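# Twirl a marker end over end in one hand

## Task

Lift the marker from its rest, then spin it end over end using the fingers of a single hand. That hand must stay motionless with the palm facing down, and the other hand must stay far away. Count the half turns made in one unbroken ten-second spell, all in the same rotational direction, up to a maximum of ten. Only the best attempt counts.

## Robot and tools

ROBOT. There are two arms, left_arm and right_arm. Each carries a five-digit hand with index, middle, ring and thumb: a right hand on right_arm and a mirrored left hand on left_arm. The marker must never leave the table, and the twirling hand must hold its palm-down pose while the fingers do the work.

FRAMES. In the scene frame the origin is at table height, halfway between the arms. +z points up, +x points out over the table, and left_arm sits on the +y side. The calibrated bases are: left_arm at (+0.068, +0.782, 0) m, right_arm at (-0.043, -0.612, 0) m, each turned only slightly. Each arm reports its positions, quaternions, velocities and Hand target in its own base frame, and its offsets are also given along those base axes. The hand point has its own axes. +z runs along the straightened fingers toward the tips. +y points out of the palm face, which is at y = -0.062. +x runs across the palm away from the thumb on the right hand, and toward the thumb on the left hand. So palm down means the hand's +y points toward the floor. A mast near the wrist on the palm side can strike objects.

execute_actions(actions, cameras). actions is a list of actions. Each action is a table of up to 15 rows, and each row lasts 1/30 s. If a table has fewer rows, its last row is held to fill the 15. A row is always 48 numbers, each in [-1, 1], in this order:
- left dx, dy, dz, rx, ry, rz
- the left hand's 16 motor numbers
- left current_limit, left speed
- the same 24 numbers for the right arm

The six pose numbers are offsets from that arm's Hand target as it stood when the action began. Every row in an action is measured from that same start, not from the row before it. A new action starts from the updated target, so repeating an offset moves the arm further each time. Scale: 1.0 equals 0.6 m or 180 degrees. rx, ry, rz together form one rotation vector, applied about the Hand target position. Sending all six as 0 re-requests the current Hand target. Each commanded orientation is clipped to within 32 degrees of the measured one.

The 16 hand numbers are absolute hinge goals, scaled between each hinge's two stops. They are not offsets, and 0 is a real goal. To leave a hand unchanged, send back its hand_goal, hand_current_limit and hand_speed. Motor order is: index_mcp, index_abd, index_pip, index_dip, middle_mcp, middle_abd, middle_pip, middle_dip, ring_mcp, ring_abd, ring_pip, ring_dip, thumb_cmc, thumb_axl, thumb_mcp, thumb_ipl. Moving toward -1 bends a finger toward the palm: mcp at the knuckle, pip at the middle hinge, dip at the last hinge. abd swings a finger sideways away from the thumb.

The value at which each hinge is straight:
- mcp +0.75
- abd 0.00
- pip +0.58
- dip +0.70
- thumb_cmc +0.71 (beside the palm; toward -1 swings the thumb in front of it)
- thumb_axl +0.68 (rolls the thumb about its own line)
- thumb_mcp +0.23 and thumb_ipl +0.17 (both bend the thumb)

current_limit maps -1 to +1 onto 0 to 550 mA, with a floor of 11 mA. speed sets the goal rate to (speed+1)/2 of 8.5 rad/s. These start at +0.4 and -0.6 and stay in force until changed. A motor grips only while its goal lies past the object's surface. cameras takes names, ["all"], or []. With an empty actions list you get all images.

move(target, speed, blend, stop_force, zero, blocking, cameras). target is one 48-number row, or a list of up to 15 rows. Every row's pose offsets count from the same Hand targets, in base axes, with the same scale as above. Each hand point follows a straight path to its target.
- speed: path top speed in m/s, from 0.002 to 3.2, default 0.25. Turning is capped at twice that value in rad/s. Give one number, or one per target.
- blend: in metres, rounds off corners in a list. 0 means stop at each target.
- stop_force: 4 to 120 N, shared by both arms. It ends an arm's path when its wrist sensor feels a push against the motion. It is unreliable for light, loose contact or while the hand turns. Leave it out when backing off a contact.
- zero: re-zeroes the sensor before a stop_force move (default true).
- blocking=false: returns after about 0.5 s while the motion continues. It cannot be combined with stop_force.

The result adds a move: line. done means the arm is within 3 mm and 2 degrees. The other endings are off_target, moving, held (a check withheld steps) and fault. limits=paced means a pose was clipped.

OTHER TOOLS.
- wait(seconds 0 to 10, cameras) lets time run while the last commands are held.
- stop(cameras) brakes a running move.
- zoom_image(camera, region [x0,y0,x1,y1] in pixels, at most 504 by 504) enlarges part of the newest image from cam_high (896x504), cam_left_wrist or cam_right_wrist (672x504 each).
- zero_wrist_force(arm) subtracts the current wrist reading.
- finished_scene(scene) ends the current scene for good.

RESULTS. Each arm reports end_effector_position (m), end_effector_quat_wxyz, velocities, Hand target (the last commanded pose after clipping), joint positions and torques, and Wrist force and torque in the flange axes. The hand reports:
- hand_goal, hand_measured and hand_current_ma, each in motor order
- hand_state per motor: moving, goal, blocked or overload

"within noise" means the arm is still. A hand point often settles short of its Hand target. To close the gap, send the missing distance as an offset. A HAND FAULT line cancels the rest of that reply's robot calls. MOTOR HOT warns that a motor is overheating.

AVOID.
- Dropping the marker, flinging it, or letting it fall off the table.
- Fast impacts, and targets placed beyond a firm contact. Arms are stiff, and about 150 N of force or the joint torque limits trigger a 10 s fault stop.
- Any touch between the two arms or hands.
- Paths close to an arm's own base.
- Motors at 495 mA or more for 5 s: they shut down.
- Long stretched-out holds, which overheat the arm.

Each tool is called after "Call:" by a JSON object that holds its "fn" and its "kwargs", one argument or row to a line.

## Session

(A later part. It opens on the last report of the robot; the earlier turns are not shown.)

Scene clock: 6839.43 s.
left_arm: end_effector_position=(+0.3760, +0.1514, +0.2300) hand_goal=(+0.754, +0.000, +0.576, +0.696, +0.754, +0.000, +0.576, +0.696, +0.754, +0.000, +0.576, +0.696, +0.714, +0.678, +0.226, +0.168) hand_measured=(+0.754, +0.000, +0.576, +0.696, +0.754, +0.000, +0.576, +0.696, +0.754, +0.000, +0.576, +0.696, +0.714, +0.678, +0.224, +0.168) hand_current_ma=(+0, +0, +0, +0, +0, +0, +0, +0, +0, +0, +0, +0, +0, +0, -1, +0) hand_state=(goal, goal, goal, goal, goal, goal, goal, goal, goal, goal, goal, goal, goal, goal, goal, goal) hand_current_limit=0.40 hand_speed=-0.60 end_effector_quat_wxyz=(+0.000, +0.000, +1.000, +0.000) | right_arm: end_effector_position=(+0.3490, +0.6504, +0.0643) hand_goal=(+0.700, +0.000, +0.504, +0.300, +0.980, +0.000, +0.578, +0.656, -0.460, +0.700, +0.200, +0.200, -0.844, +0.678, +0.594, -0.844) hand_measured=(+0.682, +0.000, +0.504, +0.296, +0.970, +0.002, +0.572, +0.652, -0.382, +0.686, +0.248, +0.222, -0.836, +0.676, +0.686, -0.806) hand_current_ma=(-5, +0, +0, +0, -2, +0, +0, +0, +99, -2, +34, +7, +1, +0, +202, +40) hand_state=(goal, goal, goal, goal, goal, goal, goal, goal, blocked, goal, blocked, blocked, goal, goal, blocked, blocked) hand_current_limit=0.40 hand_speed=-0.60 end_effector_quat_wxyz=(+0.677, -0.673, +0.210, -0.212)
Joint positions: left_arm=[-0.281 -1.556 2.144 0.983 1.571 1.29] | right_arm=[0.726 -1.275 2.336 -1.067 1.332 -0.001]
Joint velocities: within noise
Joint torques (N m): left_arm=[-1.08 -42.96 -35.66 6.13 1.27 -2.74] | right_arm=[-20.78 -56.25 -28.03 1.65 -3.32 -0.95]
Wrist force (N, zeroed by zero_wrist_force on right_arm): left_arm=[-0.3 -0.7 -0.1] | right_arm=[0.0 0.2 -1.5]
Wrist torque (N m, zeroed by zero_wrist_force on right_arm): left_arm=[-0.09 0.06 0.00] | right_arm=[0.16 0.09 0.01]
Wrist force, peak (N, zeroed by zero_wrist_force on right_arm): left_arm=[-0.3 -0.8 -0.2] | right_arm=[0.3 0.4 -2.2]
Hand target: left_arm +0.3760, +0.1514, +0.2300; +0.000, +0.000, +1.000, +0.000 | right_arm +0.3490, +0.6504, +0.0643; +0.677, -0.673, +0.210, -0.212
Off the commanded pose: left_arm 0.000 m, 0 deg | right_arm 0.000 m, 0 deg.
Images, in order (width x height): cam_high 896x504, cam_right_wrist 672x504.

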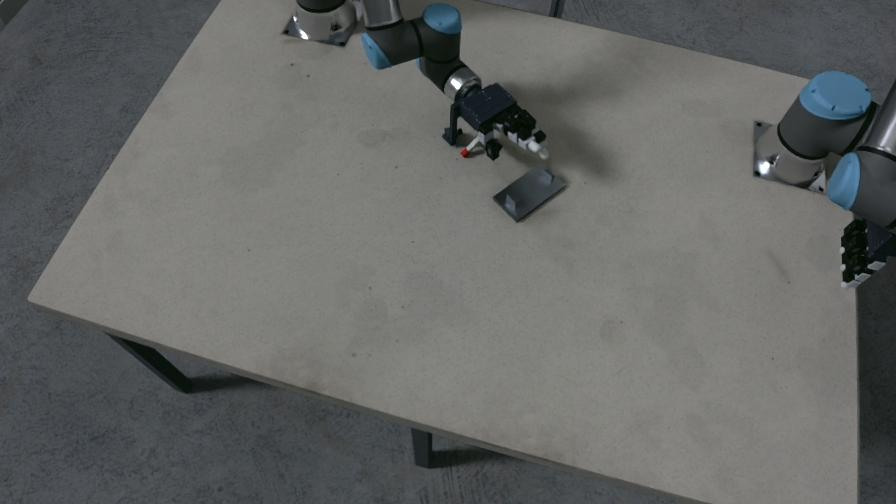

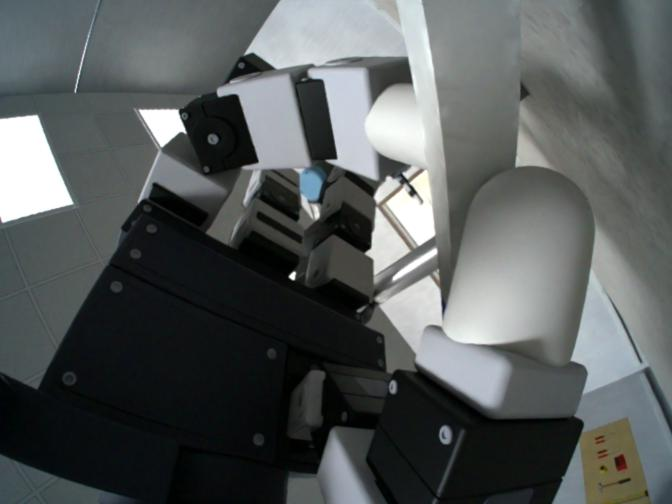

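Call:
{"fn": "move", "kwargs": {
  "target": [
    [0,0,0,0,0,0,0.754,0,0.576,0.696,0.754,0,0.576,0.696,0.754,0,0.576,0.696,0.714,0.678,0.226,0.168,0.4,-0.6,0,0,0.31,0,0,0,0.70,0.0,0.504,0.30,0.98,0.0,0.577,0.656,-0.46,0.70,0.20,0.20,-0.845,0.677,0.593,-0.845,0.4,-0.6],
    [0,0,0,0,0,0,0.754,0,0.576,0.696,0.754,0,0.576,0.696,0.754,0,0.576,0.696,0.714,0.678,0.226,0.168,0.4,-0.6,0,0,0.31,0.1602,-0.11,0,0.70,0.0,0.504,0.30,0.98,0.0,0.577,0.656,-0.46,0.70,0.20,0.20,-0.845,0.677,0.593,-0.845,0.4,-0.6]
  ],
  "speed": 0.3,
  "blend": 0.05
}}

Call:
{"fn": "move", "kwargs": {
  "target": [0,0,0,0,0,0,0.754,0,0.576,0.696,0.754,0,0.576,0.696,0.754,0,0.576,0.696,0.714,0.678,0.226,0.168,0.4,-0.6,0,0,0,0,0,-0.2778,0.70,0.0,0.504,0.30,0.98,0.0,0.577,0.656,-0.46,0.70,0.20,0.20,-0.845,0.677,0.593,-0.845,0.4,-0.6],
  "speed": 0.5,
  "cameras": ["cam_high","cam_right_wrist"]
}}

Call:
{"fn": "zoom_image", "kwargs": {
  "camera": "cam_high",
  "region": [440, 60, 580, 160]
}}

Scene clock: 7104.93 s.
left_arm: end_effector_position=(+0.3760, +0.1514, +0.2300) hand_goal=(+0.754, +0.000, +0.576, +0.696, +0.754, +0.000, +0.576, +0.696, +0.754, +0.000, +0.576, +0.696, +0.714, +0.678, +0.226, +0.168) hand_measured=(+0.754, +0.000, +0.576, +0.696, +0.754, +0.000, +0.576, +0.696, +0.754, +0.000, +0.576, +0.696, +0.714, +0.678, +0.224, +0.168) hand_current_ma=(+0, +0, +0, +0, +0, +0, +0, +0, +0, +0, +0, +0, +0, +0, -1, +0) hand_state=(goal, goal, goal, goal, goal, goal, goal, goal, goal, goal, goal, goal, goal, goal, goal, goal) hand_current_limit=0.40 hand_speed=-0.60 end_effector_quat_wxyz=(+0.000, +0.000, +1.000, +0.000) | right_arm: end_effector_position=(+0.3489, +0.6505, +0.2503) hand_goal=(+0.700, +0.000, +0.504, +0.300, +0.980, +0.000, +0.578, +0.656, -0.460, +0.700, +0.200, +0.200, -0.844, +0.678, +0.594, -0.844) hand_measured=(+0.682, +0.000, +0.504, +0.296, +0.970, +0.002, +0.572, +0.652, -0.382, +0.686, +0.248, +0.222, -0.836, +0.676, +0.686, -0.806) hand_current_ma=(-5, +0, +0, +0, -2, +0, +0, +0, +99, -2, +34, +7, +1, +0, +201, +40) hand_state=(goal, goal, goal, goal, goal, goal, goal, goal, blocked, goal, blocked, blocked, goal, goal, blocked, blocked) hand_current_limit=0.40 hand_speed=-0.60 end_effector_quat_wxyz=(+0.848, -0.438, +0.137, -0.265) end_effector_velocity=(+0.001, +0.001, +0.002) end_effector_angular_velocity=(+0.005, -0.005, +0.000)
Joint positions: left_arm=[-0.281 -1.556 2.144 0.983 1.571 1.29] | right_arm=[0.725 -1.372 2.464 -1.722 1.376 0.141]
Joint velocities: left_arm=[within noise] | right_arm=[0 0.001 -0.001 -0.006 0 0.001]
Joint torques (N m): left_arm=[-1.12 -44.51 -34.87 5.92 1.77 -2.53] | right_arm=[-7.8 -21.38 -25.57 -8.02 -3.34 -2.55]
Wrist force (N, zeroed by zero_wrist_force on right_arm): left_arm=[-0.1 -0.4 -0.1] | right_arm=[0.1 -0.2 -3.5]
Wrist torque (N m, zeroed by zero_wrist_force on right_arm): left_arm=[-0.05 0.02 0.02] | right_arm=[0.25 0.30 0.00]
Wrist force, peak (N, zeroed by zero_wrist_force on right_arm): left_arm=[-0.1 -0.8 -0.2] | right_arm=[0.6 4.1 -1.7]
Hand target: left_arm +0.3760, +0.1514, +0.2300; +0.000, +0.000, +1.000, +0.000 | right_arm +0.3490, +0.6504, +0.2503; +0.848, -0.438, +0.137, -0.265
Off the commanded pose: left_arm 0.000 m, 0 deg | right_arm 0.000 m, 0 deg.
move: done

Scene clock: 7106.43 s.
left_arm: end_effector_position=(+0.3760, +0.1514, +0.2300) hand_goal=(+0.754, +0.000, +0.576, +0.696, +0.754, +0.000, +0.576, +0.696, +0.754, +0.000, +0.576, +0.696, +0.714, +0.678, +0.226, +0.168) hand_measured=(+0.754, +0.000, +0.576, +0.696, +0.754, +0.000, +0.576, +0.696, +0.754, +0.000, +0.576, +0.696, +0.714, +0.678, +0.224, +0.168) hand_current_ma=(+0, +0, +0, +0, +0, +0, +0, +0, +0, +0, +0, +0, +0, +0, -1, +0) hand_state=(goal, goal, goal, goal, goal, goal, goal, goal, goal, goal, goal, goal, goal, goal, goal, goal) hand_current_limit=0.40 hand_speed=-0.60 end_effector_quat_wxyz=(+0.000, +0.000, +1.000, +0.000) | right_arm: end_effector_position=(+0.3489, +0.6505, +0.2502) hand_goal=(+0.700, +0.000, +0.504, +0.300, +0.980, +0.000, +0.578, +0.656, -0.460, +0.700, +0.200, +0.200, -0.844, +0.678, +0.594, -0.844) hand_measured=(+0.682, +0.000, +0.504, +0.296, +0.970, +0.002, +0.572, +0.652, -0.382, +0.686, +0.248, +0.222, -0.836, +0.676, +0.686, -0.806) hand_current_ma=(-5, +0, +0, +0, -2, +0, +0, +0, +99, -2, +34, +7, +1, +0, +201, +40) hand_state=(goal, goal, goal, goal, goal, goal, goal, goal, blocked, goal, blocked, blocked, goal, goal, blocked, blocked) hand_current_limit=0.40 hand_speed=-0.60 end_effector_quat_wxyz=(+0.656, -0.339, +0.310, -0.598)
Joint positions: left_arm=[-0.281 -1.556 2.144 0.983 1.571 1.29] | right_arm=[1.116 -1.201 2.28 -2.017 2.342 -0.759]
Joint torques (N m): left_arm=[0.3 -43.29 -35.01 5.74 1.52 -2.62] | right_arm=[-15.72 -46.13 -25.95 -7.82 1.27 -2.94]
Wrist force (N, zeroed by zero_wrist_force on right_arm): left_arm=[-0.1 -0.6 0.2] | right_arm=[0.7 -0.1 -3.3]
Wrist torque (N m, zeroed by zero_wrist_force on right_arm): left_arm=[-0.11 0.03 0.03] | right_arm=[0.19 0.23 0.13]
Wrist force, peak (N, zeroed by zero_wrist_force on right_arm): left_arm=[-0.2 -0.8 0.0] | right_arm=[1.0 -0.1 -4.6]
Hand target: left_arm +0.3760, +0.1514, +0.2300; +0.000, +0.000, +1.000, +0.000 | right_arm +0.3490, +0.6504, +0.2503; +0.656, -0.339, +0.310, -0.598
Off the commanded pose: left_arm 0.000 m, 0 deg | right_arm 0.000 m, 0 deg.
move: done
Images, in order (width x height): cam_high 896x504, cam_right_wrist 672x504.

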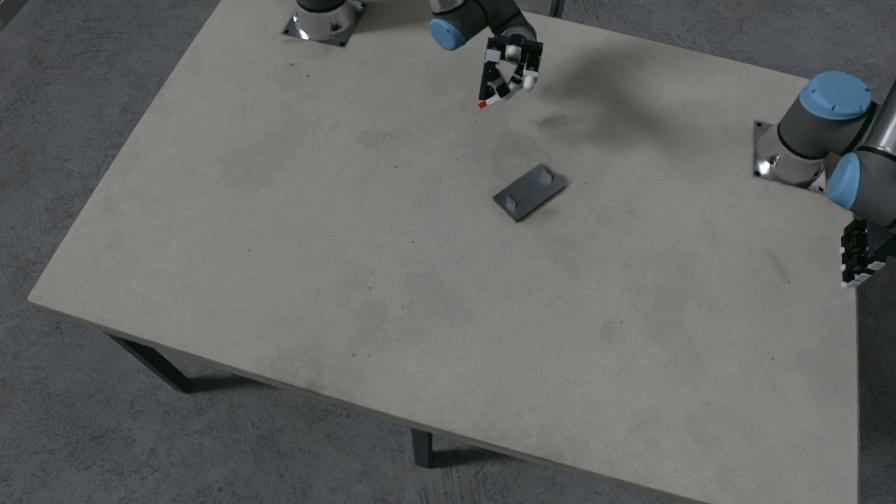

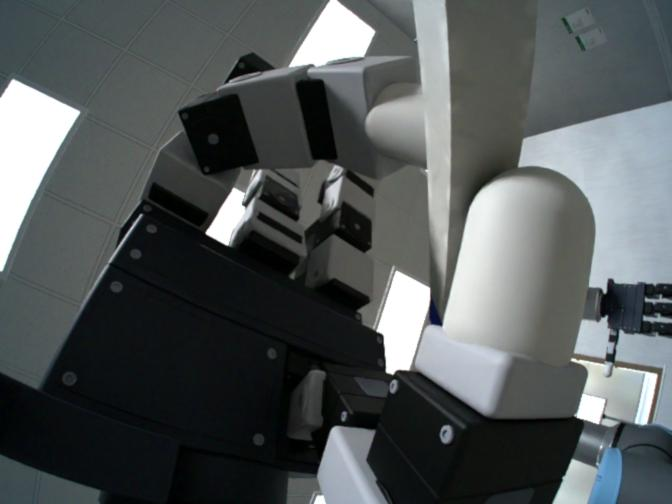

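Scaled by 3.600 from the camera's 896x504 image, which has a finer 1280x720 frame.

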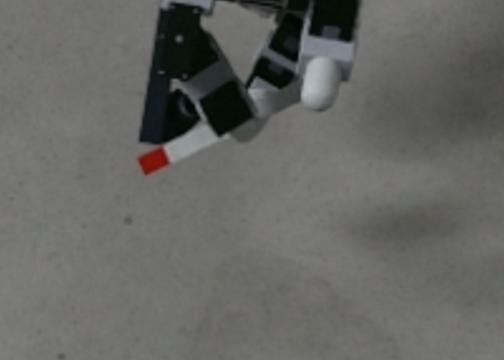

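Call:
{"fn": "execute_actions", "kwargs": {
  "actions": [
    [[0,0,0,0,0,0,0.754,0,0.576,0.696,0.754,0,0.576,0.696,0.754,0,0.576,0.696,0.714,0.678,0.226,0.168,0.4,-0.6,0,0,0,0,0,0,0.70,0.0,0.285,-1.0,0.98,0.0,0.577,0.656,-0.46,0.70,0.20,0.20,-0.845,0.677,0.593,-0.845,0.4,-0.6]],
    [[0,0,0,0,0,0,0.754,0,0.576,0.696,0.754,0,0.576,0.696,0.754,0,0.576,0.696,0.714,0.678,0.226,0.168,0.4,-0.6,0,0,0,0,0,0,0.25,-0.10,0.285,-1.0,0.98,0.0,0.577,0.656,-0.46,0.70,0.20,0.20,-0.845,0.677,0.593,-0.845,0.4,-0.6]],
    [[0,0,0,0,0,0,0.754,0,0.576,0.696,0.754,0,0.576,0.696,0.754,0,0.576,0.696,0.714,0.678,0.226,0.168,0.4,-0.6,0,0,0,0,0,0,0.25,-0.245,0.285,-1.0,0.98,0.0,0.577,0.656,-0.46,0.70,0.20,0.20,-0.845,0.677,0.593,-0.845,0.4,-0.6]],
    [[0,0,0,0,0,0,0.754,0,0.576,0.696,0.754,0,0.576,0.696,0.754,0,0.576,0.696,0.714,0.678,0.226,0.168,0.4,-0.6,0,0,0,0,0,0,-0.44,-0.245,0.285,-1.0,0.98,0.0,0.577,0.656,-0.46,0.70,0.20,0.20,-0.845,0.677,0.593,-0.845,0.4,-0.6]]
  ],
  "cameras": ["cam_high","cam_right_wrist"]
}}

Call:
{"fn": "zoom_image", "kwargs": {
  "camera": "cam_high",
  "region": [440, 60, 580, 160]
}}

Scene clock: 7122.07 s.
left_arm: end_effector_position=(+0.3760, +0.1514, +0.2300) hand_goal=(+0.754, +0.000, +0.576, +0.696, +0.754, +0.000, +0.576, +0.696, +0.754, +0.000, +0.576, +0.696, +0.714, +0.678, +0.226, +0.168) hand_measured=(+0.754, +0.000, +0.576, +0.696, +0.754, +0.000, +0.576, +0.696, +0.754, +0.000, +0.576, +0.696, +0.714, +0.678, +0.224, +0.168) hand_current_ma=(+0, +0, +0, +0, +0, +0, +0, +0, +0, +0, +0, +0, +0, +0, -1, +0) hand_state=(goal, goal, goal, goal, goal, goal, goal, goal, goal, goal, goal, goal, goal, goal, goal, goal) hand_current_limit=0.40 hand_speed=-0.60 end_effector_quat_wxyz=(+0.000, +0.000, +1.000, +0.000) | right_arm: end_effector_position=(+0.3490, +0.6504, +0.2503) hand_goal=(-0.440, -0.244, +0.286, -1.000, +0.980, +0.000, +0.578, +0.656, -0.460, +0.700, +0.200, +0.200, -0.844, +0.678, +0.594, -0.844) hand_measured=(-0.440, -0.240, +0.286, -0.998, +0.970, +0.002, +0.572, +0.652, -0.382, +0.696, +0.248, +0.222, -0.836, +0.676, +0.686, -0.806) hand_current_ma=(+0, +0, +0, +0, -2, +0, +0, +0, +99, +0, +34, +7, +1, +0, +201, +40) hand_state=(goal, goal, goal, goal, goal, goal, goal, goal, blocked, goal, blocked, blocked, goal, goal, blocked, blocked) hand_current_limit=0.40 hand_speed=-0.60 end_effector_quat_wxyz=(+0.656, -0.339, +0.310, -0.598)
Joint positions: left_arm=[-0.281 -1.556 2.144 0.983 1.571 1.29] | right_arm=[1.116 -1.201 2.28 -2.017 2.342 -0.759]
Joint torques (N m): left_arm=[-1.33 -42.88 -35.48 5.92 1.36 -2.61] | right_arm=[-21.27 -39.96 -29.66 -4.96 1.38 -1]
Wrist force (N, zeroed by zero_wrist_force on right_arm): left_arm=[-0.1 -0.2 -0.2] | right_arm=[0.9 -0.4 -3.4]
Wrist torque (N m, zeroed by zero_wrist_force on right_arm): left_arm=[-0.01 0.02 0.02] | right_arm=[0.17 0.22 0.15]
Wrist force, peak (N, zeroed by zero_wrist_force on right_arm): left_arm=[-0.4 -0.9 -0.1] | right_arm=[0.9 0.0 -3.7]
Hand target: left_arm +0.3760, +0.1514, +0.2300; +0.000, +0.000, +1.000, +0.000 | right_arm +0.3490, +0.6504, +0.2503; +0.656, -0.339, +0.310, -0.598
Off the commanded pose: left_arm 0.000 m, 0 deg | right_arm 0.000 m, 0 deg.
Images, in order (width x height): cam_high 896x504, cam_right_wrist 672x504.

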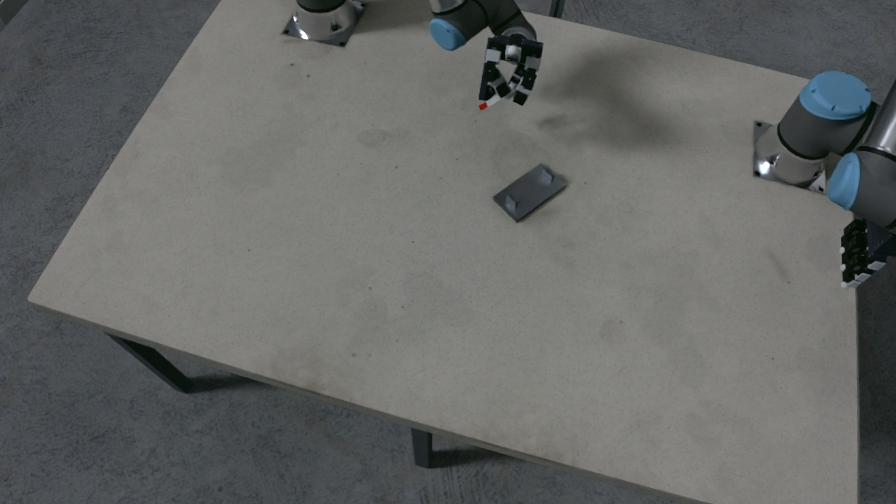

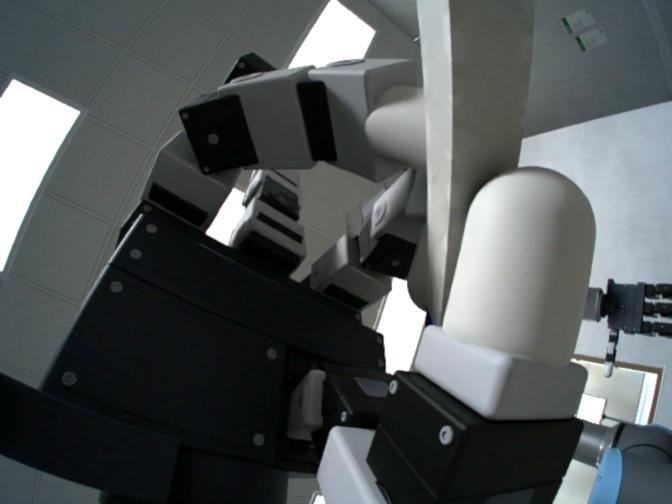

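Scaled by 3.600 from the camera's 896x504 image, which has a finer 1280x720 frame.

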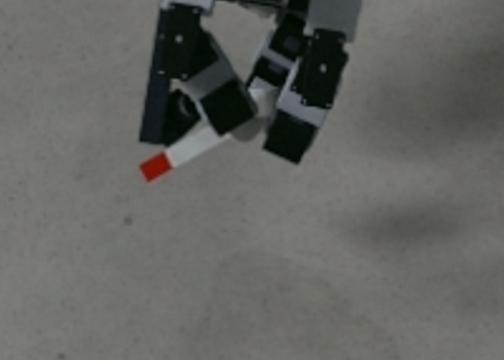

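Call:
{"fn": "execute_actions", "kwargs": {
  "actions": [
    [[0,0,0,0,0,0,0.754,0,0.576,0.696,0.754,0,0.576,0.696,0.754,0,0.576,0.696,0.714,0.678,0.226,0.168,0.4,-0.6,0,0,0,0,0,0,-0.467,-0.245,0.285,-0.917,0.98,0.0,0.577,0.656,-0.46,0.70,0.20,0.20,-0.845,0.677,0.593,-0.845,0.4,-0.6]],
    [[0,0,0,0,0,0,0.754,0,0.576,0.696,0.754,0,0.576,0.696,0.754,0,0.576,0.696,0.714,0.678,0.226,0.168,0.4,-0.6,0,0,0,0,0,0,-0.504,-0.078,0.504,-0.807,0.98,0.0,0.577,0.656,-0.46,0.70,0.20,0.20,-0.845,0.677,0.593,-0.845,0.4,-0.8]],
    [[0,0,0,0,0,0,0.754,0,0.576,0.696,0.754,0,0.576,0.696,0.754,0,0.576,0.696,0.714,0.678,0.226,0.168,0.4,-0.6,0,0,0,0,0,0,-0.497,-0.065,0.504,-0.684,0.98,0.0,0.577,0.656,-0.46,0.70,0.20,0.20,-0.845,0.677,0.593,-0.845,0.4,-0.8]],
    [[0,0,0,0,0,0,0.754,0,0.576,0.696,0.754,0,0.576,0.696,0.754,0,0.576,0.696,0.714,0.678,0.226,0.168,0.4,-0.6,0,0,0,0,0,0,-0.491,-0.053,0.504,-0.562,0.98,0.0,0.577,0.656,-0.46,0.70,0.20,0.20,-0.845,0.677,0.593,-0.845,0.4,-0.8]]
  ],
  "cameras": ["cam_high","cam_right_wrist"]
}}

Call:
{"fn": "zoom_image", "kwargs": {
  "camera": "cam_high",
  "region": [440, 60, 580, 160]
}}

Scene clock: 7135.87 s.
left_arm: end_effector_position=(+0.3760, +0.1514, +0.2300) hand_goal=(+0.754, +0.000, +0.576, +0.696, +0.754, +0.000, +0.576, +0.696, +0.754, +0.000, +0.576, +0.696, +0.714, +0.678, +0.226, +0.168) hand_measured=(+0.754, +0.000, +0.576, +0.696, +0.754, +0.000, +0.576, +0.696, +0.754, +0.000, +0.576, +0.696, +0.714, +0.678, +0.224, +0.168) hand_current_ma=(+0, +0, +0, +0, +0, +0, +0, +0, +0, +0, +0, +0, +0, +0, -1, +0) hand_state=(goal, goal, goal, goal, goal, goal, goal, goal, goal, goal, goal, goal, goal, goal, goal, goal) hand_current_limit=0.40 hand_speed=-0.60 end_effector_quat_wxyz=(+0.000, +0.000, +1.000, +0.000) | right_arm: end_effector_position=(+0.3490, +0.6504, +0.2503) hand_goal=(-0.490, -0.052, +0.504, -0.562, +0.980, +0.000, +0.578, +0.656, -0.460, +0.700, +0.200, +0.200, -0.844, +0.678, +0.594, -0.844) hand_measured=(-0.490, -0.050, +0.498, -0.580, +0.970, +0.002, +0.572, +0.652, -0.382, +0.710, +0.248, +0.222, -0.854, +0.676, +0.686, -0.796) hand_current_ma=(+0, +0, -1, -5, -2, +0, +0, +0, +99, +1, +35, +7, -1, +0, +201, +61) hand_state=(goal, goal, goal, goal, goal, goal, goal, goal, blocked, goal, blocked, blocked, goal, goal, blocked, blocked) hand_current_limit=0.40 hand_speed=-0.80 end_effector_quat_wxyz=(+0.656, -0.339, +0.310, -0.598)
Joint positions: left_arm=[-0.281 -1.556 2.144 0.983 1.571 1.29] | right_arm=[1.116 -1.201 2.28 -2.017 2.342 -0.759]
Joint torques (N m): left_arm=[-0.47 -43.93 -35.09 5.97 1.42 -2.51] | right_arm=[-20.29 -49.09 -28.51 -1.84 0.15 0.35]
Wrist force (N, zeroed by zero_wrist_force on right_arm): left_arm=[0.0 -0.5 -0.1] | right_arm=[1.0 -0.1 -3.4]
Wrist torque (N m, zeroed by zero_wrist_force on right_arm): left_arm=[-0.06 0.02 0.02] | right_arm=[0.20 0.19 0.17]
Wrist force, peak (N, zeroed by zero_wrist_force on right_arm): left_arm=[0.1 -1.0 0.0] | right_arm=[1.0 0.0 -3.7]
Hand target: left_arm +0.3760, +0.1514, +0.2300; +0.000, +0.000, +1.000, +0.000 | right_arm +0.3490, +0.6504, +0.2503; +0.656, -0.339, +0.310, -0.598
Off the commanded pose: left_arm 0.000 m, 0 deg | right_arm 0.000 m, 0 deg.
Images, in order (width x height): cam_high 896x504, cam_right_wrist 672x504.

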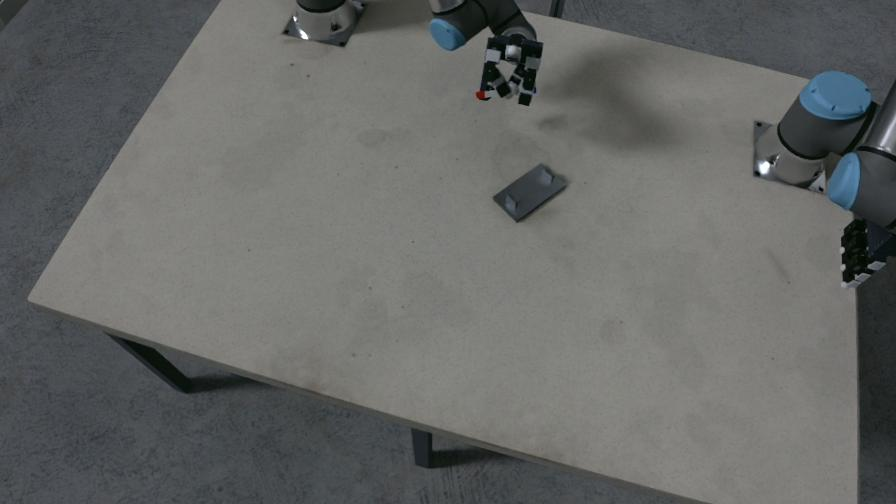

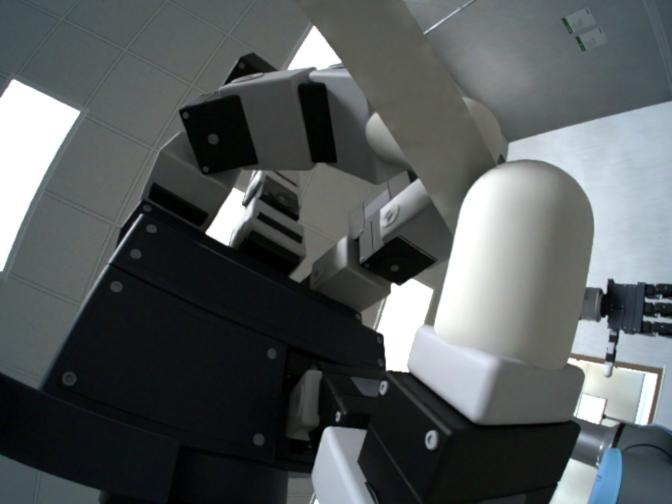

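Scaled by 3.600 from the camera's 896x504 image, which has a finer 1280x720 frame.

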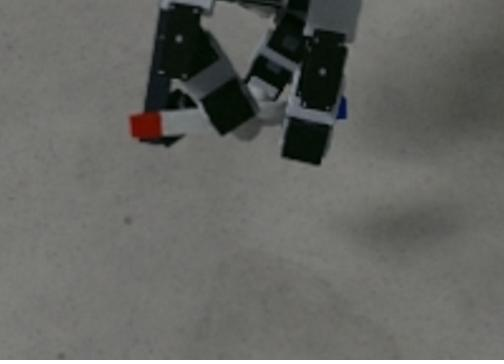

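Call:
{"fn": "execute_actions", "kwargs": {
  "actions": [
    [[0,0,0,0,0,0,0.754,0,0.576,0.696,0.754,0,0.576,0.696,0.754,0,0.576,0.696,0.714,0.678,0.226,0.168,0.4,-0.6,0,0,0,0,0,0,-0.487,-0.045,0.504,-0.485,0.98,0.0,0.577,0.656,-0.46,0.70,0.20,0.20,-0.845,0.677,0.593,-0.845,0.4,-0.8]],
    [[0,0,0,0,0,0,0.754,0,0.576,0.696,0.754,0,0.576,0.696,0.754,0,0.576,0.696,0.714,0.678,0.226,0.168,0.4,-0.6,0,0,0,0,0,0,0.2,-0.045,0.504,-0.485,0.98,0.0,0.577,0.656,-0.46,0.70,0.20,0.20,-0.845,0.677,0.593,-0.845,0.4,-0.6]],
    [[0,0,0,0,0,0,0.754,0,0.576,0.696,0.754,0,0.576,0.696,0.754,0,0.576,0.696,0.714,0.678,0.226,0.168,0.4,-0.6,0,0,0,0,0,0,0.70,0.0,0.504,0.30,0.98,0.0,0.577,0.656,-0.46,0.70,0.20,0.20,-0.845,0.677,0.593,-0.845,0.4,-0.6]]
  ],
  "cameras": ["cam_high"]
}}

Call:
{"fn": "zoom_image", "kwargs": {
  "camera": "cam_high",
  "region": [460, 60, 560, 160]
}}

Scene clock: 7149.83 s.
left_arm: end_effector_position=(+0.3760, +0.1514, +0.2300) hand_goal=(+0.754, +0.000, +0.576, +0.696, +0.754, +0.000, +0.576, +0.696, +0.754, +0.000, +0.576, +0.696, +0.714, +0.678, +0.226, +0.168) hand_measured=(+0.754, +0.000, +0.576, +0.696, +0.754, +0.000, +0.576, +0.696, +0.754, +0.000, +0.576, +0.696, +0.714, +0.678, +0.224, +0.168) hand_current_ma=(+0, +0, +0, +0, +0, +0, +0, +0, +0, +0, +0, +0, +0, +0, -1, +0) hand_state=(goal, goal, goal, goal, goal, goal, goal, goal, goal, goal, goal, goal, goal, goal, goal, goal) hand_current_limit=0.40 hand_speed=-0.60 end_effector_quat_wxyz=(+0.000, +0.000, +1.000, +0.000) | right_arm: end_effector_position=(+0.3490, +0.6504, +0.2503) hand_goal=(+0.700, +0.000, +0.504, +0.300, +0.980, +0.000, +0.578, +0.656, -0.460, +0.700, +0.200, +0.200, -0.844, +0.678, +0.594, -0.844) hand_measured=(+0.682, -0.004, +0.500, +0.296, +0.970, +0.002, +0.572, +0.652, -0.382, +0.694, +0.250, +0.222, -0.828, +0.678, +0.684, -0.796) hand_current_ma=(-6, +0, +0, +0, -2, +0, +0, +0, +99, +0, +35, +7, +4, +0, +196, +61) hand_state=(goal, goal, goal, goal, goal, goal, goal, goal, blocked, goal, blocked, blocked, goal, goal, blocked, blocked) hand_current_limit=0.40 hand_speed=-0.60 end_effector_quat_wxyz=(+0.656, -0.339, +0.310, -0.598)
Joint positions: left_arm=[-0.281 -1.556 2.144 0.983 1.571 1.29] | right_arm=[1.116 -1.201 2.28 -2.017 2.342 -0.759]
Joint torques (N m): left_arm=[-0.25 -42.82 -35.33 5.79 1.46 -2.73] | right_arm=[-19.03 -60.4 -26.61 -1.89 -0.77 0.29]
Wrist force (N, zeroed by zero_wrist_force on right_arm): left_arm=[0.0 -0.4 0.1] | right_arm=[1.1 0.1 -3.2]
Wrist torque (N m, zeroed by zero_wrist_force on right_arm): left_arm=[-0.07 0.01 0.03] | right_arm=[0.21 0.17 0.18]
Wrist force, peak (N, zeroed by zero_wrist_force on right_arm): left_arm=[0.0 -0.9 0.0] | right_arm=[1.1 0.0 -3.7]
Hand target: left_arm +0.3760, +0.1514, +0.2300; +0.000, +0.000, +1.000, +0.000 | right_arm +0.3490, +0.6504, +0.2503; +0.656, -0.339, +0.310, -0.598
Off the commanded pose: left_arm 0.000 m, 0 deg | right_arm 0.000 m, 0 deg.
Images, in order (width x height): cam_high 896x504.

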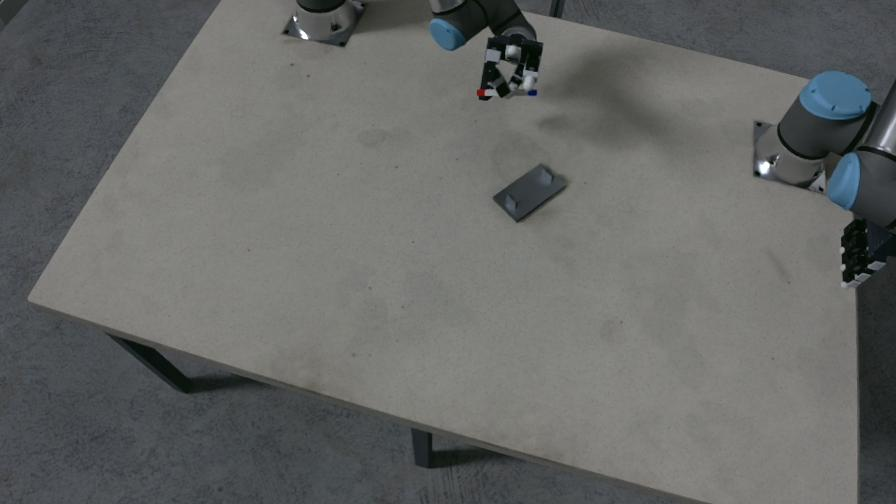

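Scaled by 5.040 from the camera's 896x504 image, which has a finer 1280x720 frame.

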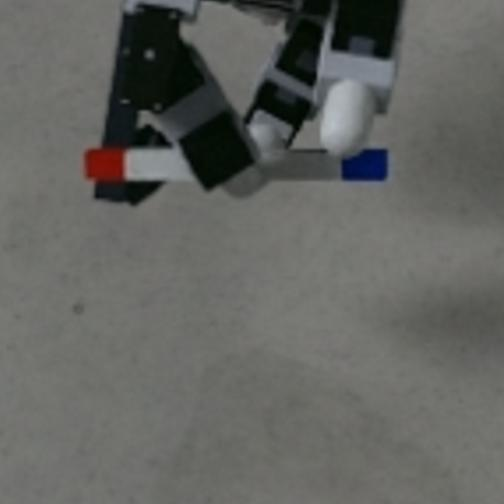

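Call:
{"fn": "move", "kwargs": {
  "target": [
    [0,0,0,0,0,0,0.754,0,0.576,0.696,0.754,0,0.576,0.696,0.754,0,0.576,0.696,0.714,0.678,0.226,0.168,0.4,-0.6,0,0,0,0,0,0.2778,0.70,0.0,0.504,0.30,0.98,0.0,0.577,0.656,-0.46,0.70,0.20,0.20,-0.845,0.677,0.593,-0.845,0.4,-0.6]
  ],
  "speed": 0.5
}}

Call:
{"fn": "move", "kwargs": {
  "target": [
    [0,0,0,0,0,0,0.754,0,0.576,0.696,0.754,0,0.576,0.696,0.754,0,0.576,0.696,0.714,0.678,0.226,0.168,0.4,-0.6,0,0,0,-0.1602,0.11,0,0.70,0.0,0.504,0.30,0.98,0.0,0.577,0.656,-0.46,0.70,0.20,0.20,-0.845,0.677,0.593,-0.845,0.4,-0.6]
  ],
  "speed": 0.5
}}

Call:
{"fn": "move", "kwargs": {
  "target": [
    [0,0,0,0,0,0,0.754,0,0.576,0.696,0.754,0,0.576,0.696,0.754,0,0.576,0.696,0.714,0.678,0.226,0.168,0.4,-0.6,0.1817,0.2452,-0.233,-0.0910,0.0637,0,0.70,0.0,0.504,0.30,0.98,0.0,0.577,0.656,-0.46,0.70,0.20,0.20,-0.845,0.677,0.593,-0.845,0.4,-0.6]
  ],
  "speed": 0.3,
  "cameras": ["cam_high","cam_right_wrist"]
}}

Call:
{"fn": "zoom_image", "kwargs": {
  "camera": "cam_high",
  "region": [480, 110, 600, 230]
}}

Scene clock: 7181.60 s.
left_arm: end_effector_position=(+0.3760, +0.1514, +0.2300) hand_goal=(+0.754, +0.000, +0.576, +0.696, +0.754, +0.000, +0.576, +0.696, +0.754, +0.000, +0.576, +0.696, +0.714, +0.678, +0.226, +0.168) hand_measured=(+0.754, +0.000, +0.576, +0.696, +0.754, +0.000, +0.576, +0.696, +0.754, +0.000, +0.576, +0.696, +0.714, +0.678, +0.224, +0.168) hand_current_ma=(+0, +0, +0, +0, +0, +0, +0, +0, +0, +0, +0, +0, +0, +0, -1, +0) hand_state=(goal, goal, goal, goal, goal, goal, goal, goal, goal, goal, goal, goal, goal, goal, goal, goal) hand_current_limit=0.40 hand_speed=-0.60 end_effector_quat_wxyz=(+0.000, +0.000, +1.000, +0.000) | right_arm: end_effector_position=(+0.3489, +0.6504, +0.2503) hand_goal=(+0.700, +0.000, +0.504, +0.300, +0.980, +0.000, +0.578, +0.656, -0.460, +0.700, +0.200, +0.200, -0.844, +0.678, +0.594, -0.844) hand_measured=(+0.682, -0.004, +0.500, +0.296, +0.970, +0.002, +0.572, +0.652, -0.382, +0.694, +0.250, +0.222, -0.828, +0.678, +0.684, -0.796) hand_current_ma=(-5, +0, +0, +0, -2, +0, +0, +0, +99, +0, +35, +7, +4, +0, +196, +61) hand_state=(goal, goal, goal, goal, goal, goal, goal, goal, blocked, goal, blocked, blocked, goal, goal, blocked, blocked) hand_current_limit=0.40 hand_speed=-0.60 end_effector_quat_wxyz=(+0.848, -0.438, +0.137, -0.265) end_effector_velocity=(+0.000, +0.000, -0.001) end_effector_angular_velocity=(-0.003, +0.002, +0.003)
Joint positions: left_arm=[-0.281 -1.556 2.144 0.983 1.571 1.29] | right_arm=[0.725 -1.372 2.465 -1.722 1.376 0.141]
Joint velocities: left_arm=[within noise] | right_arm=[-0.002 0 0.001 0.002 -0.005 0.002]
Joint torques (N m): left_arm=[-0.51 -43.38 -34.78 5.9 1.41 -2.6] | right_arm=[-18.24 -30.95 -30.11 -1.35 -3.16 2.66]
Wrist force (N, zeroed by zero_wrist_force on right_arm): left_arm=[0.3 -0.2 0.0] | right_arm=[0.1 0.0 -3.4]
Wrist torque (N m, zeroed by zero_wrist_force on right_arm): left_arm=[-0.04 -0.03 0.04] | right_arm=[0.28 0.30 -0.02]
Wrist force, peak (N, zeroed by zero_wrist_force on right_arm): left_arm=[-0.1 -0.9 0.1] | right_arm=[0.8 -0.4 -4.7]
Hand target: left_arm +0.3760, +0.1514, +0.2300; +0.000, +0.000, +1.000, +0.000 | right_arm +0.3490, +0.6504, +0.2503; +0.848, -0.438, +0.137, -0.265
Off the commanded pose: left_arm 0.000 m, 0 deg | right_arm 0.000 m, 0 deg.
move: done

Scene clock: 7182.83 s.
left_arm: end_effector_position=(+0.3760, +0.1514, +0.2300) hand_goal=(+0.754, +0.000, +0.576, +0.696, +0.754, +0.000, +0.576, +0.696, +0.754, +0.000, +0.576, +0.696, +0.714, +0.678, +0.226, +0.168) hand_measured=(+0.754, +0.000, +0.576, +0.696, +0.754, +0.000, +0.576, +0.696, +0.754, +0.000, +0.576, +0.696, +0.714, +0.678, +0.224, +0.168) hand_current_ma=(+0, +0, +0, +0, +0, +0, +0, +0, +0, +0, +0, +0, +0, +0, -1, +0) hand_state=(goal, goal, goal, goal, goal, goal, goal, goal, goal, goal, goal, goal, goal, goal, goal, goal) hand_current_limit=0.40 hand_speed=-0.60 end_effector_quat_wxyz=(+0.000, +0.000, +1.000, +0.000) | right_arm: end_effector_position=(+0.3489, +0.6505, +0.2502) hand_goal=(+0.700, +0.000, +0.504, +0.300, +0.980, +0.000, +0.578, +0.656, -0.460, +0.700, +0.200, +0.200, -0.844, +0.678, +0.594, -0.844) hand_measured=(+0.682, -0.004, +0.500, +0.296, +0.970, +0.002, +0.572, +0.652, -0.382, +0.694, +0.250, +0.222, -0.828, +0.678, +0.682, -0.796) hand_current_ma=(-5, +0, +0, +0, -2, +0, +0, +0, +99, +0, +35, +7, +4, +0, +191, +61) hand_state=(goal, goal, goal, goal, goal, goal, goal, goal, blocked, goal, blocked, blocked, goal, goal, blocked, blocked) hand_current_limit=0.40 hand_speed=-0.60 end_effector_quat_wxyz=(+0.677, -0.673, +0.210, -0.212)
Joint positions: left_arm=[-0.281 -1.556 2.144 0.983 1.571 1.29] | right_arm=[0.726 -1.574 2.211 -0.642 1.332 -0.001]
Joint torques (N m): left_arm=[-0.44 -43.64 -35.41 5.94 1.44 -2.56] | right_arm=[-17.51 -45.83 -43.58 1.59 -3.19 0.66]
Wrist force (N, zeroed by zero_wrist_force on right_arm): left_arm=[0.3 -0.5 0.2] | right_arm=[0.2 0.1 -1.8]
Wrist torque (N m, zeroed by zero_wrist_force on right_arm): left_arm=[-0.09 -0.02 0.05] | right_arm=[0.17 0.12 -0.03]
Wrist force, peak (N, zeroed by zero_wrist_force on right_arm): left_arm=[-0.2 -0.7 -0.4] | right_arm=[0.6 0.7 -3.9]
Hand target: left_arm +0.3760, +0.1514, +0.2300; +0.000, +0.000, +1.000, +0.000 | right_arm +0.3490, +0.6504, +0.2503; +0.677, -0.673, +0.210, -0.212
Off the commanded pose: left_arm 0.000 m, 0 deg | right_arm 0.000 m, 0 deg.
move: done

Scene clock: 7184.13 s.
left_arm: end_effector_position=(+0.3760, +0.1514, +0.2300) hand_goal=(+0.754, +0.000, +0.576, +0.696, +0.754, +0.000, +0.576, +0.696, +0.754, +0.000, +0.576, +0.696, +0.714, +0.678, +0.226, +0.168) hand_measured=(+0.754, +0.000, +0.576, +0.696, +0.754, +0.000, +0.576, +0.696, +0.754, +0.000, +0.576, +0.696, +0.714, +0.678, +0.224, +0.168) hand_current_ma=(+0, +0, +0, +0, +0, +0, +0, +0, +0, +0, +0, +0, +0, +0, -1, +0) hand_state=(goal, goal, goal, goal, goal, goal, goal, goal, goal, goal, goal, goal, goal, goal, goal, goal) hand_current_limit=0.40 hand_speed=-0.60 end_effector_quat_wxyz=(+0.000, +0.000, +1.000, +0.000) | right_arm: end_effector_position=(+0.4579, +0.7976, +0.1106) hand_goal=(+0.700, +0.000, +0.504, +0.300, +0.980, +0.000, +0.578, +0.656, -0.460, +0.700, +0.200, +0.200, -0.844, +0.678, +0.594, -0.844) hand_measured=(+0.682, -0.004, +0.500, +0.296, +0.970, +0.002, +0.572, +0.652, -0.382, +0.694, +0.250, +0.222, -0.828, +0.678, +0.682, -0.796) hand_current_ma=(-5, +0, +0, +0, -2, +0, +0, +0, +99, +0, +35, +7, +4, +0, +186, +61) hand_state=(goal, goal, goal, goal, goal, goal, goal, goal, blocked, goal, blocked, blocked, goal, goal, blocked, blocked) hand_current_limit=0.40 hand_speed=-0.60 end_effector_quat_wxyz=(-0.550, +0.780, -0.243, +0.172)
Joint positions: left_arm=[-0.281 -1.556 2.144 0.983 1.571 1.29] | right_arm=[0.796 -1.104 1.744 -0.293 1.411 -0.058]
Joint torques (N m): left_arm=[-0.25 -43.39 -35.01 5.75 1.57 -2.6] | right_arm=[-21.48 -50.49 -40.5 3.53 -3.65 2.65]
Wrist force (N, zeroed by zero_wrist_force on right_arm): left_arm=[-0.1 -0.6 0.0] | right_arm=[0.2 0.3 -0.8]
Wrist torque (N m, zeroed by zero_wrist_force on right_arm): left_arm=[-0.09 0.02 0.03] | right_arm=[0.12 -0.01 0.16]
Wrist force, peak (N, zeroed by zero_wrist_force on right_arm): left_arm=[0.1 -0.8 0.1] | right_arm=[0.4 -1.6 -4.1]
Hand target: left_arm +0.3760, +0.1514, +0.2300; +0.000, +0.000, +1.000, +0.000 | right_arm +0.4580, +0.7976, +0.1105; -0.550, +0.780, -0.244, +0.172
Off the commanded pose: left_arm 0.000 m, 0 deg | right_arm 0.000 m, 0 deg.
move: done
Images, in order (width x height): cam_high 896x504, cam_right_wrist 672x504.

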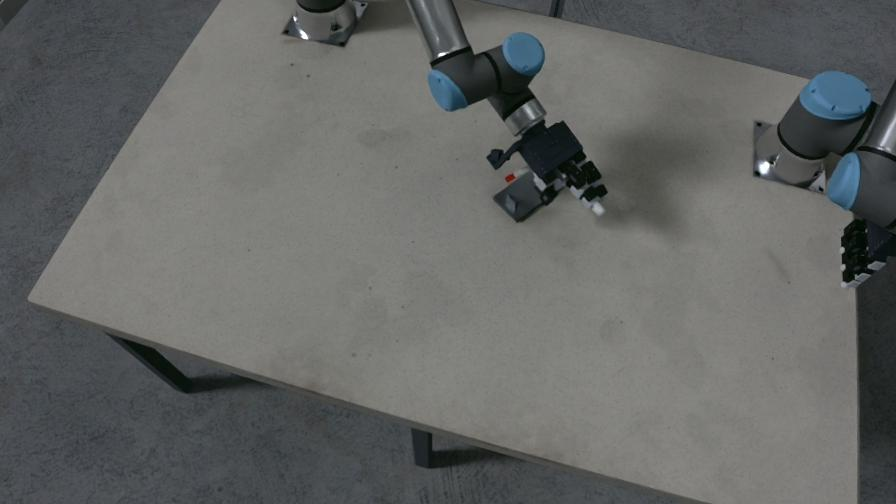

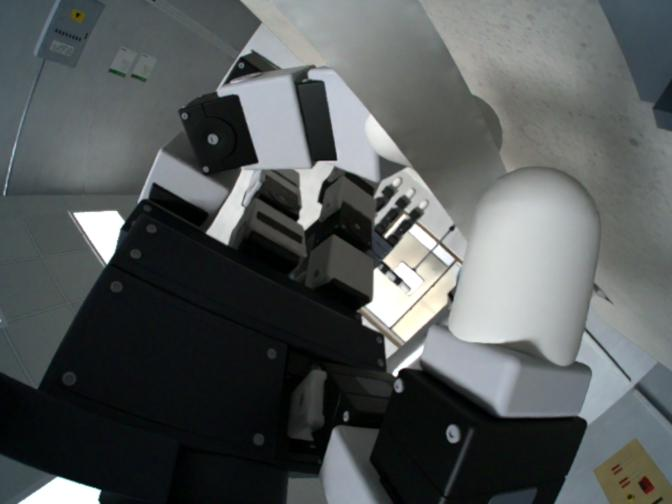

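Scaled by 4.200 from the camera's 896x504 image, which has a finer 1280x720 frame.

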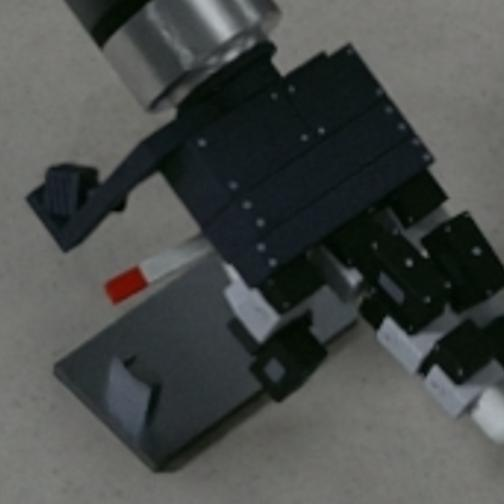

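Call:
{"fn": "zoom_image", "kwargs": {
  "camera": "cam_high",
  "region": [496, 160, 546, 210]
}}

Scaled by 10.080 from the camera's 896x504 image, which has a finer 1280x720 frame.

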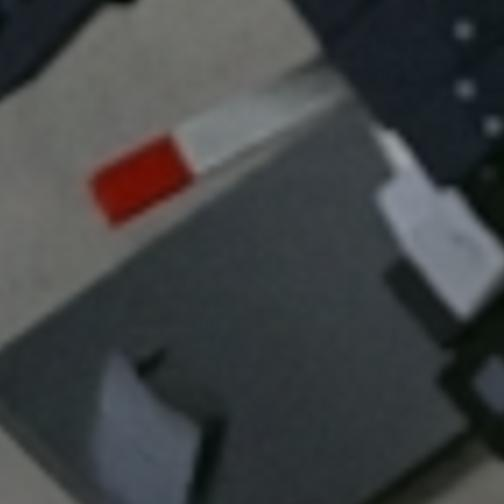

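Call:
{"fn": "move", "kwargs": {
  "target": [0,0,0,0,0,0,0.754,0,0.576,0.696,0.754,0,0.576,0.696,0.754,0,0.576,0.696,0.714,0.678,0.226,0.168,0.4,-0.6,-0.15,-0.22,0.03,0,0,0,0.70,0.0,0.504,0.30,0.98,0.0,0.577,0.656,-0.46,0.70,0.20,0.20,-0.845,0.677,0.593,-0.845,0.4,-0.6],
  "speed": 0.3,
  "cameras": ["cam_high","cam_right_wrist"]
}}

Call:
{"fn": "zoom_image", "kwargs": {
  "camera": "cam_high",
  "region": [490, 150, 570, 230]
}}

Call:
{"fn": "zoom_image", "kwargs": {
  "camera": "cam_high",
  "region": [430, 80, 550, 200]
}}

Scene clock: 7236.87 s.
left_arm: end_effector_position=(+0.3760, +0.1514, +0.2300) hand_goal=(+0.754, +0.000, +0.576, +0.696, +0.754, +0.000, +0.576, +0.696, +0.754, +0.000, +0.576, +0.696, +0.714, +0.678, +0.226, +0.168) hand_measured=(+0.754, +0.000, +0.576, +0.696, +0.754, +0.000, +0.576, +0.696, +0.754, +0.000, +0.576, +0.696, +0.714, +0.678, +0.224, +0.168) hand_current_ma=(+0, +0, +0, +0, +0, +0, +0, +0, +0, +0, +0, +0, +0, +0, -1, +0) hand_state=(goal, goal, goal, goal, goal, goal, goal, goal, goal, goal, goal, goal, goal, goal, goal, goal) hand_current_limit=0.40 hand_speed=-0.60 end_effector_quat_wxyz=(+0.000, +0.000, +1.000, +0.000) | right_arm: end_effector_position=(+0.3682, +0.6656, +0.1285) hand_goal=(+0.700, +0.000, +0.504, +0.300, +0.980, +0.000, +0.578, +0.656, -0.460, +0.700, +0.200, +0.200, -0.844, +0.678, +0.594, -0.844) hand_measured=(+0.682, -0.004, +0.500, +0.296, +0.970, +0.002, +0.572, +0.652, -0.382, +0.694, +0.250, +0.222, -0.828, +0.678, +0.682, -0.796) hand_current_ma=(-5, +0, +0, +0, -2, +0, +0, +0, +99, +0, +35, +7, +4, +0, +186, +61) hand_state=(goal, goal, goal, goal, goal, goal, goal, goal, blocked, goal, blocked, blocked, goal, goal, blocked, blocked) hand_current_limit=0.40 hand_speed=-0.60 end_effector_quat_wxyz=(-0.550, +0.780, -0.244, +0.172)
Joint positions: left_arm=[-0.281 -1.556 2.144 0.983 1.571 1.29] | right_arm=[0.743 -1.346 2.059 -0.362 1.361 -0.076]
Joint torques (N m): left_arm=[-1.76 -43.62 -34.97 5.98 1.57 -2.74] | right_arm=[17.07 -61.55 -26.3 3.57 3.1 2.61]
Wrist force (N, zeroed by zero_wrist_force on right_arm): left_arm=[-0.1 -0.5 0.0] | right_arm=[0.2 0.5 -0.6]
Wrist torque (N m, zeroed by zero_wrist_force on right_arm): left_arm=[-0.07 0.03 0.02] | right_arm=[0.11 0.05 0.06]
Wrist force, peak (N, zeroed by zero_wrist_force on right_arm): left_arm=[0.0 -0.9 -0.2] | right_arm=[0.4 1.7 -3.5]
Hand target: left_arm +0.3760, +0.1514, +0.2300; +0.000, +0.000, +1.000, +0.000 | right_arm +0.3680, +0.6656, +0.1285; -0.550, +0.780, -0.244, +0.172
Off the commanded pose: left_arm 0.000 m, 0 deg | right_arm 0.000 m, 0 deg.
move: done
Images, in order (width x height): cam_high 896x504, cam_right_wrist 672x504.

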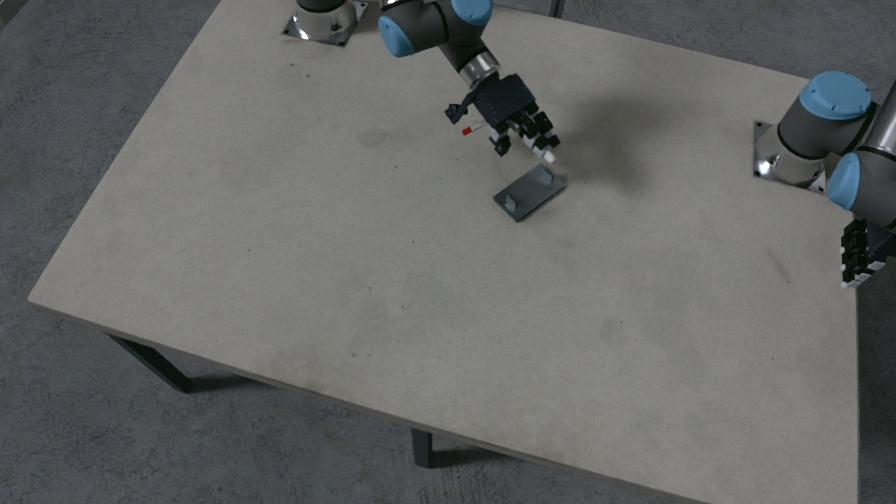

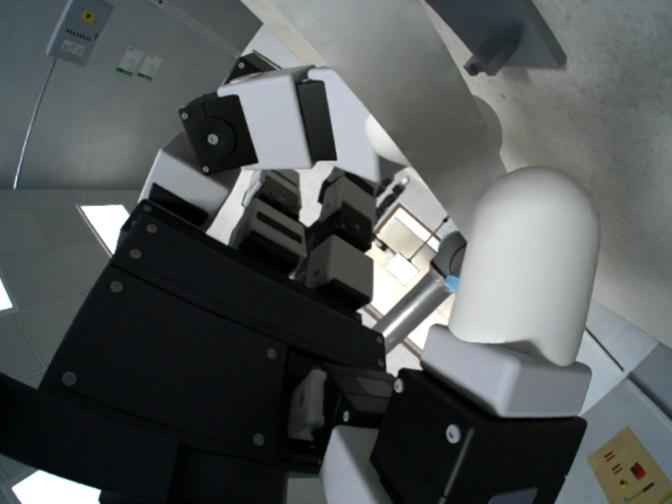

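Scaled by 6.300 from the camera's 896x504 image, which has a finer 1280x720 frame.

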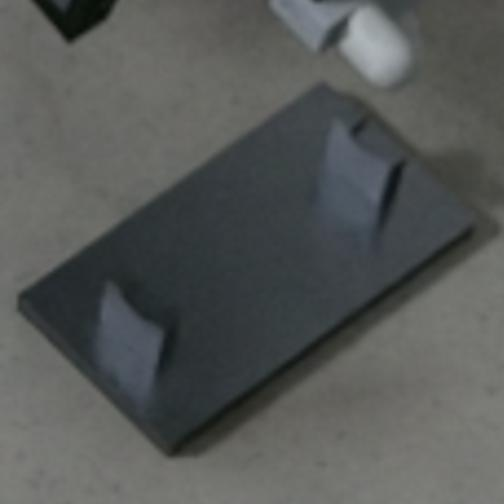

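Scaled by 4.200 from the camera's 896x504 image, which has a finer 1280x720 frame.

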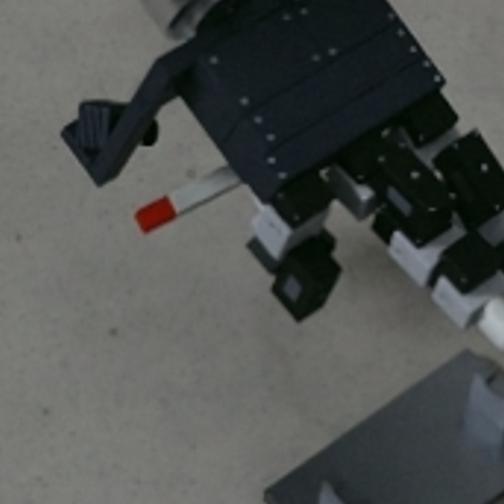

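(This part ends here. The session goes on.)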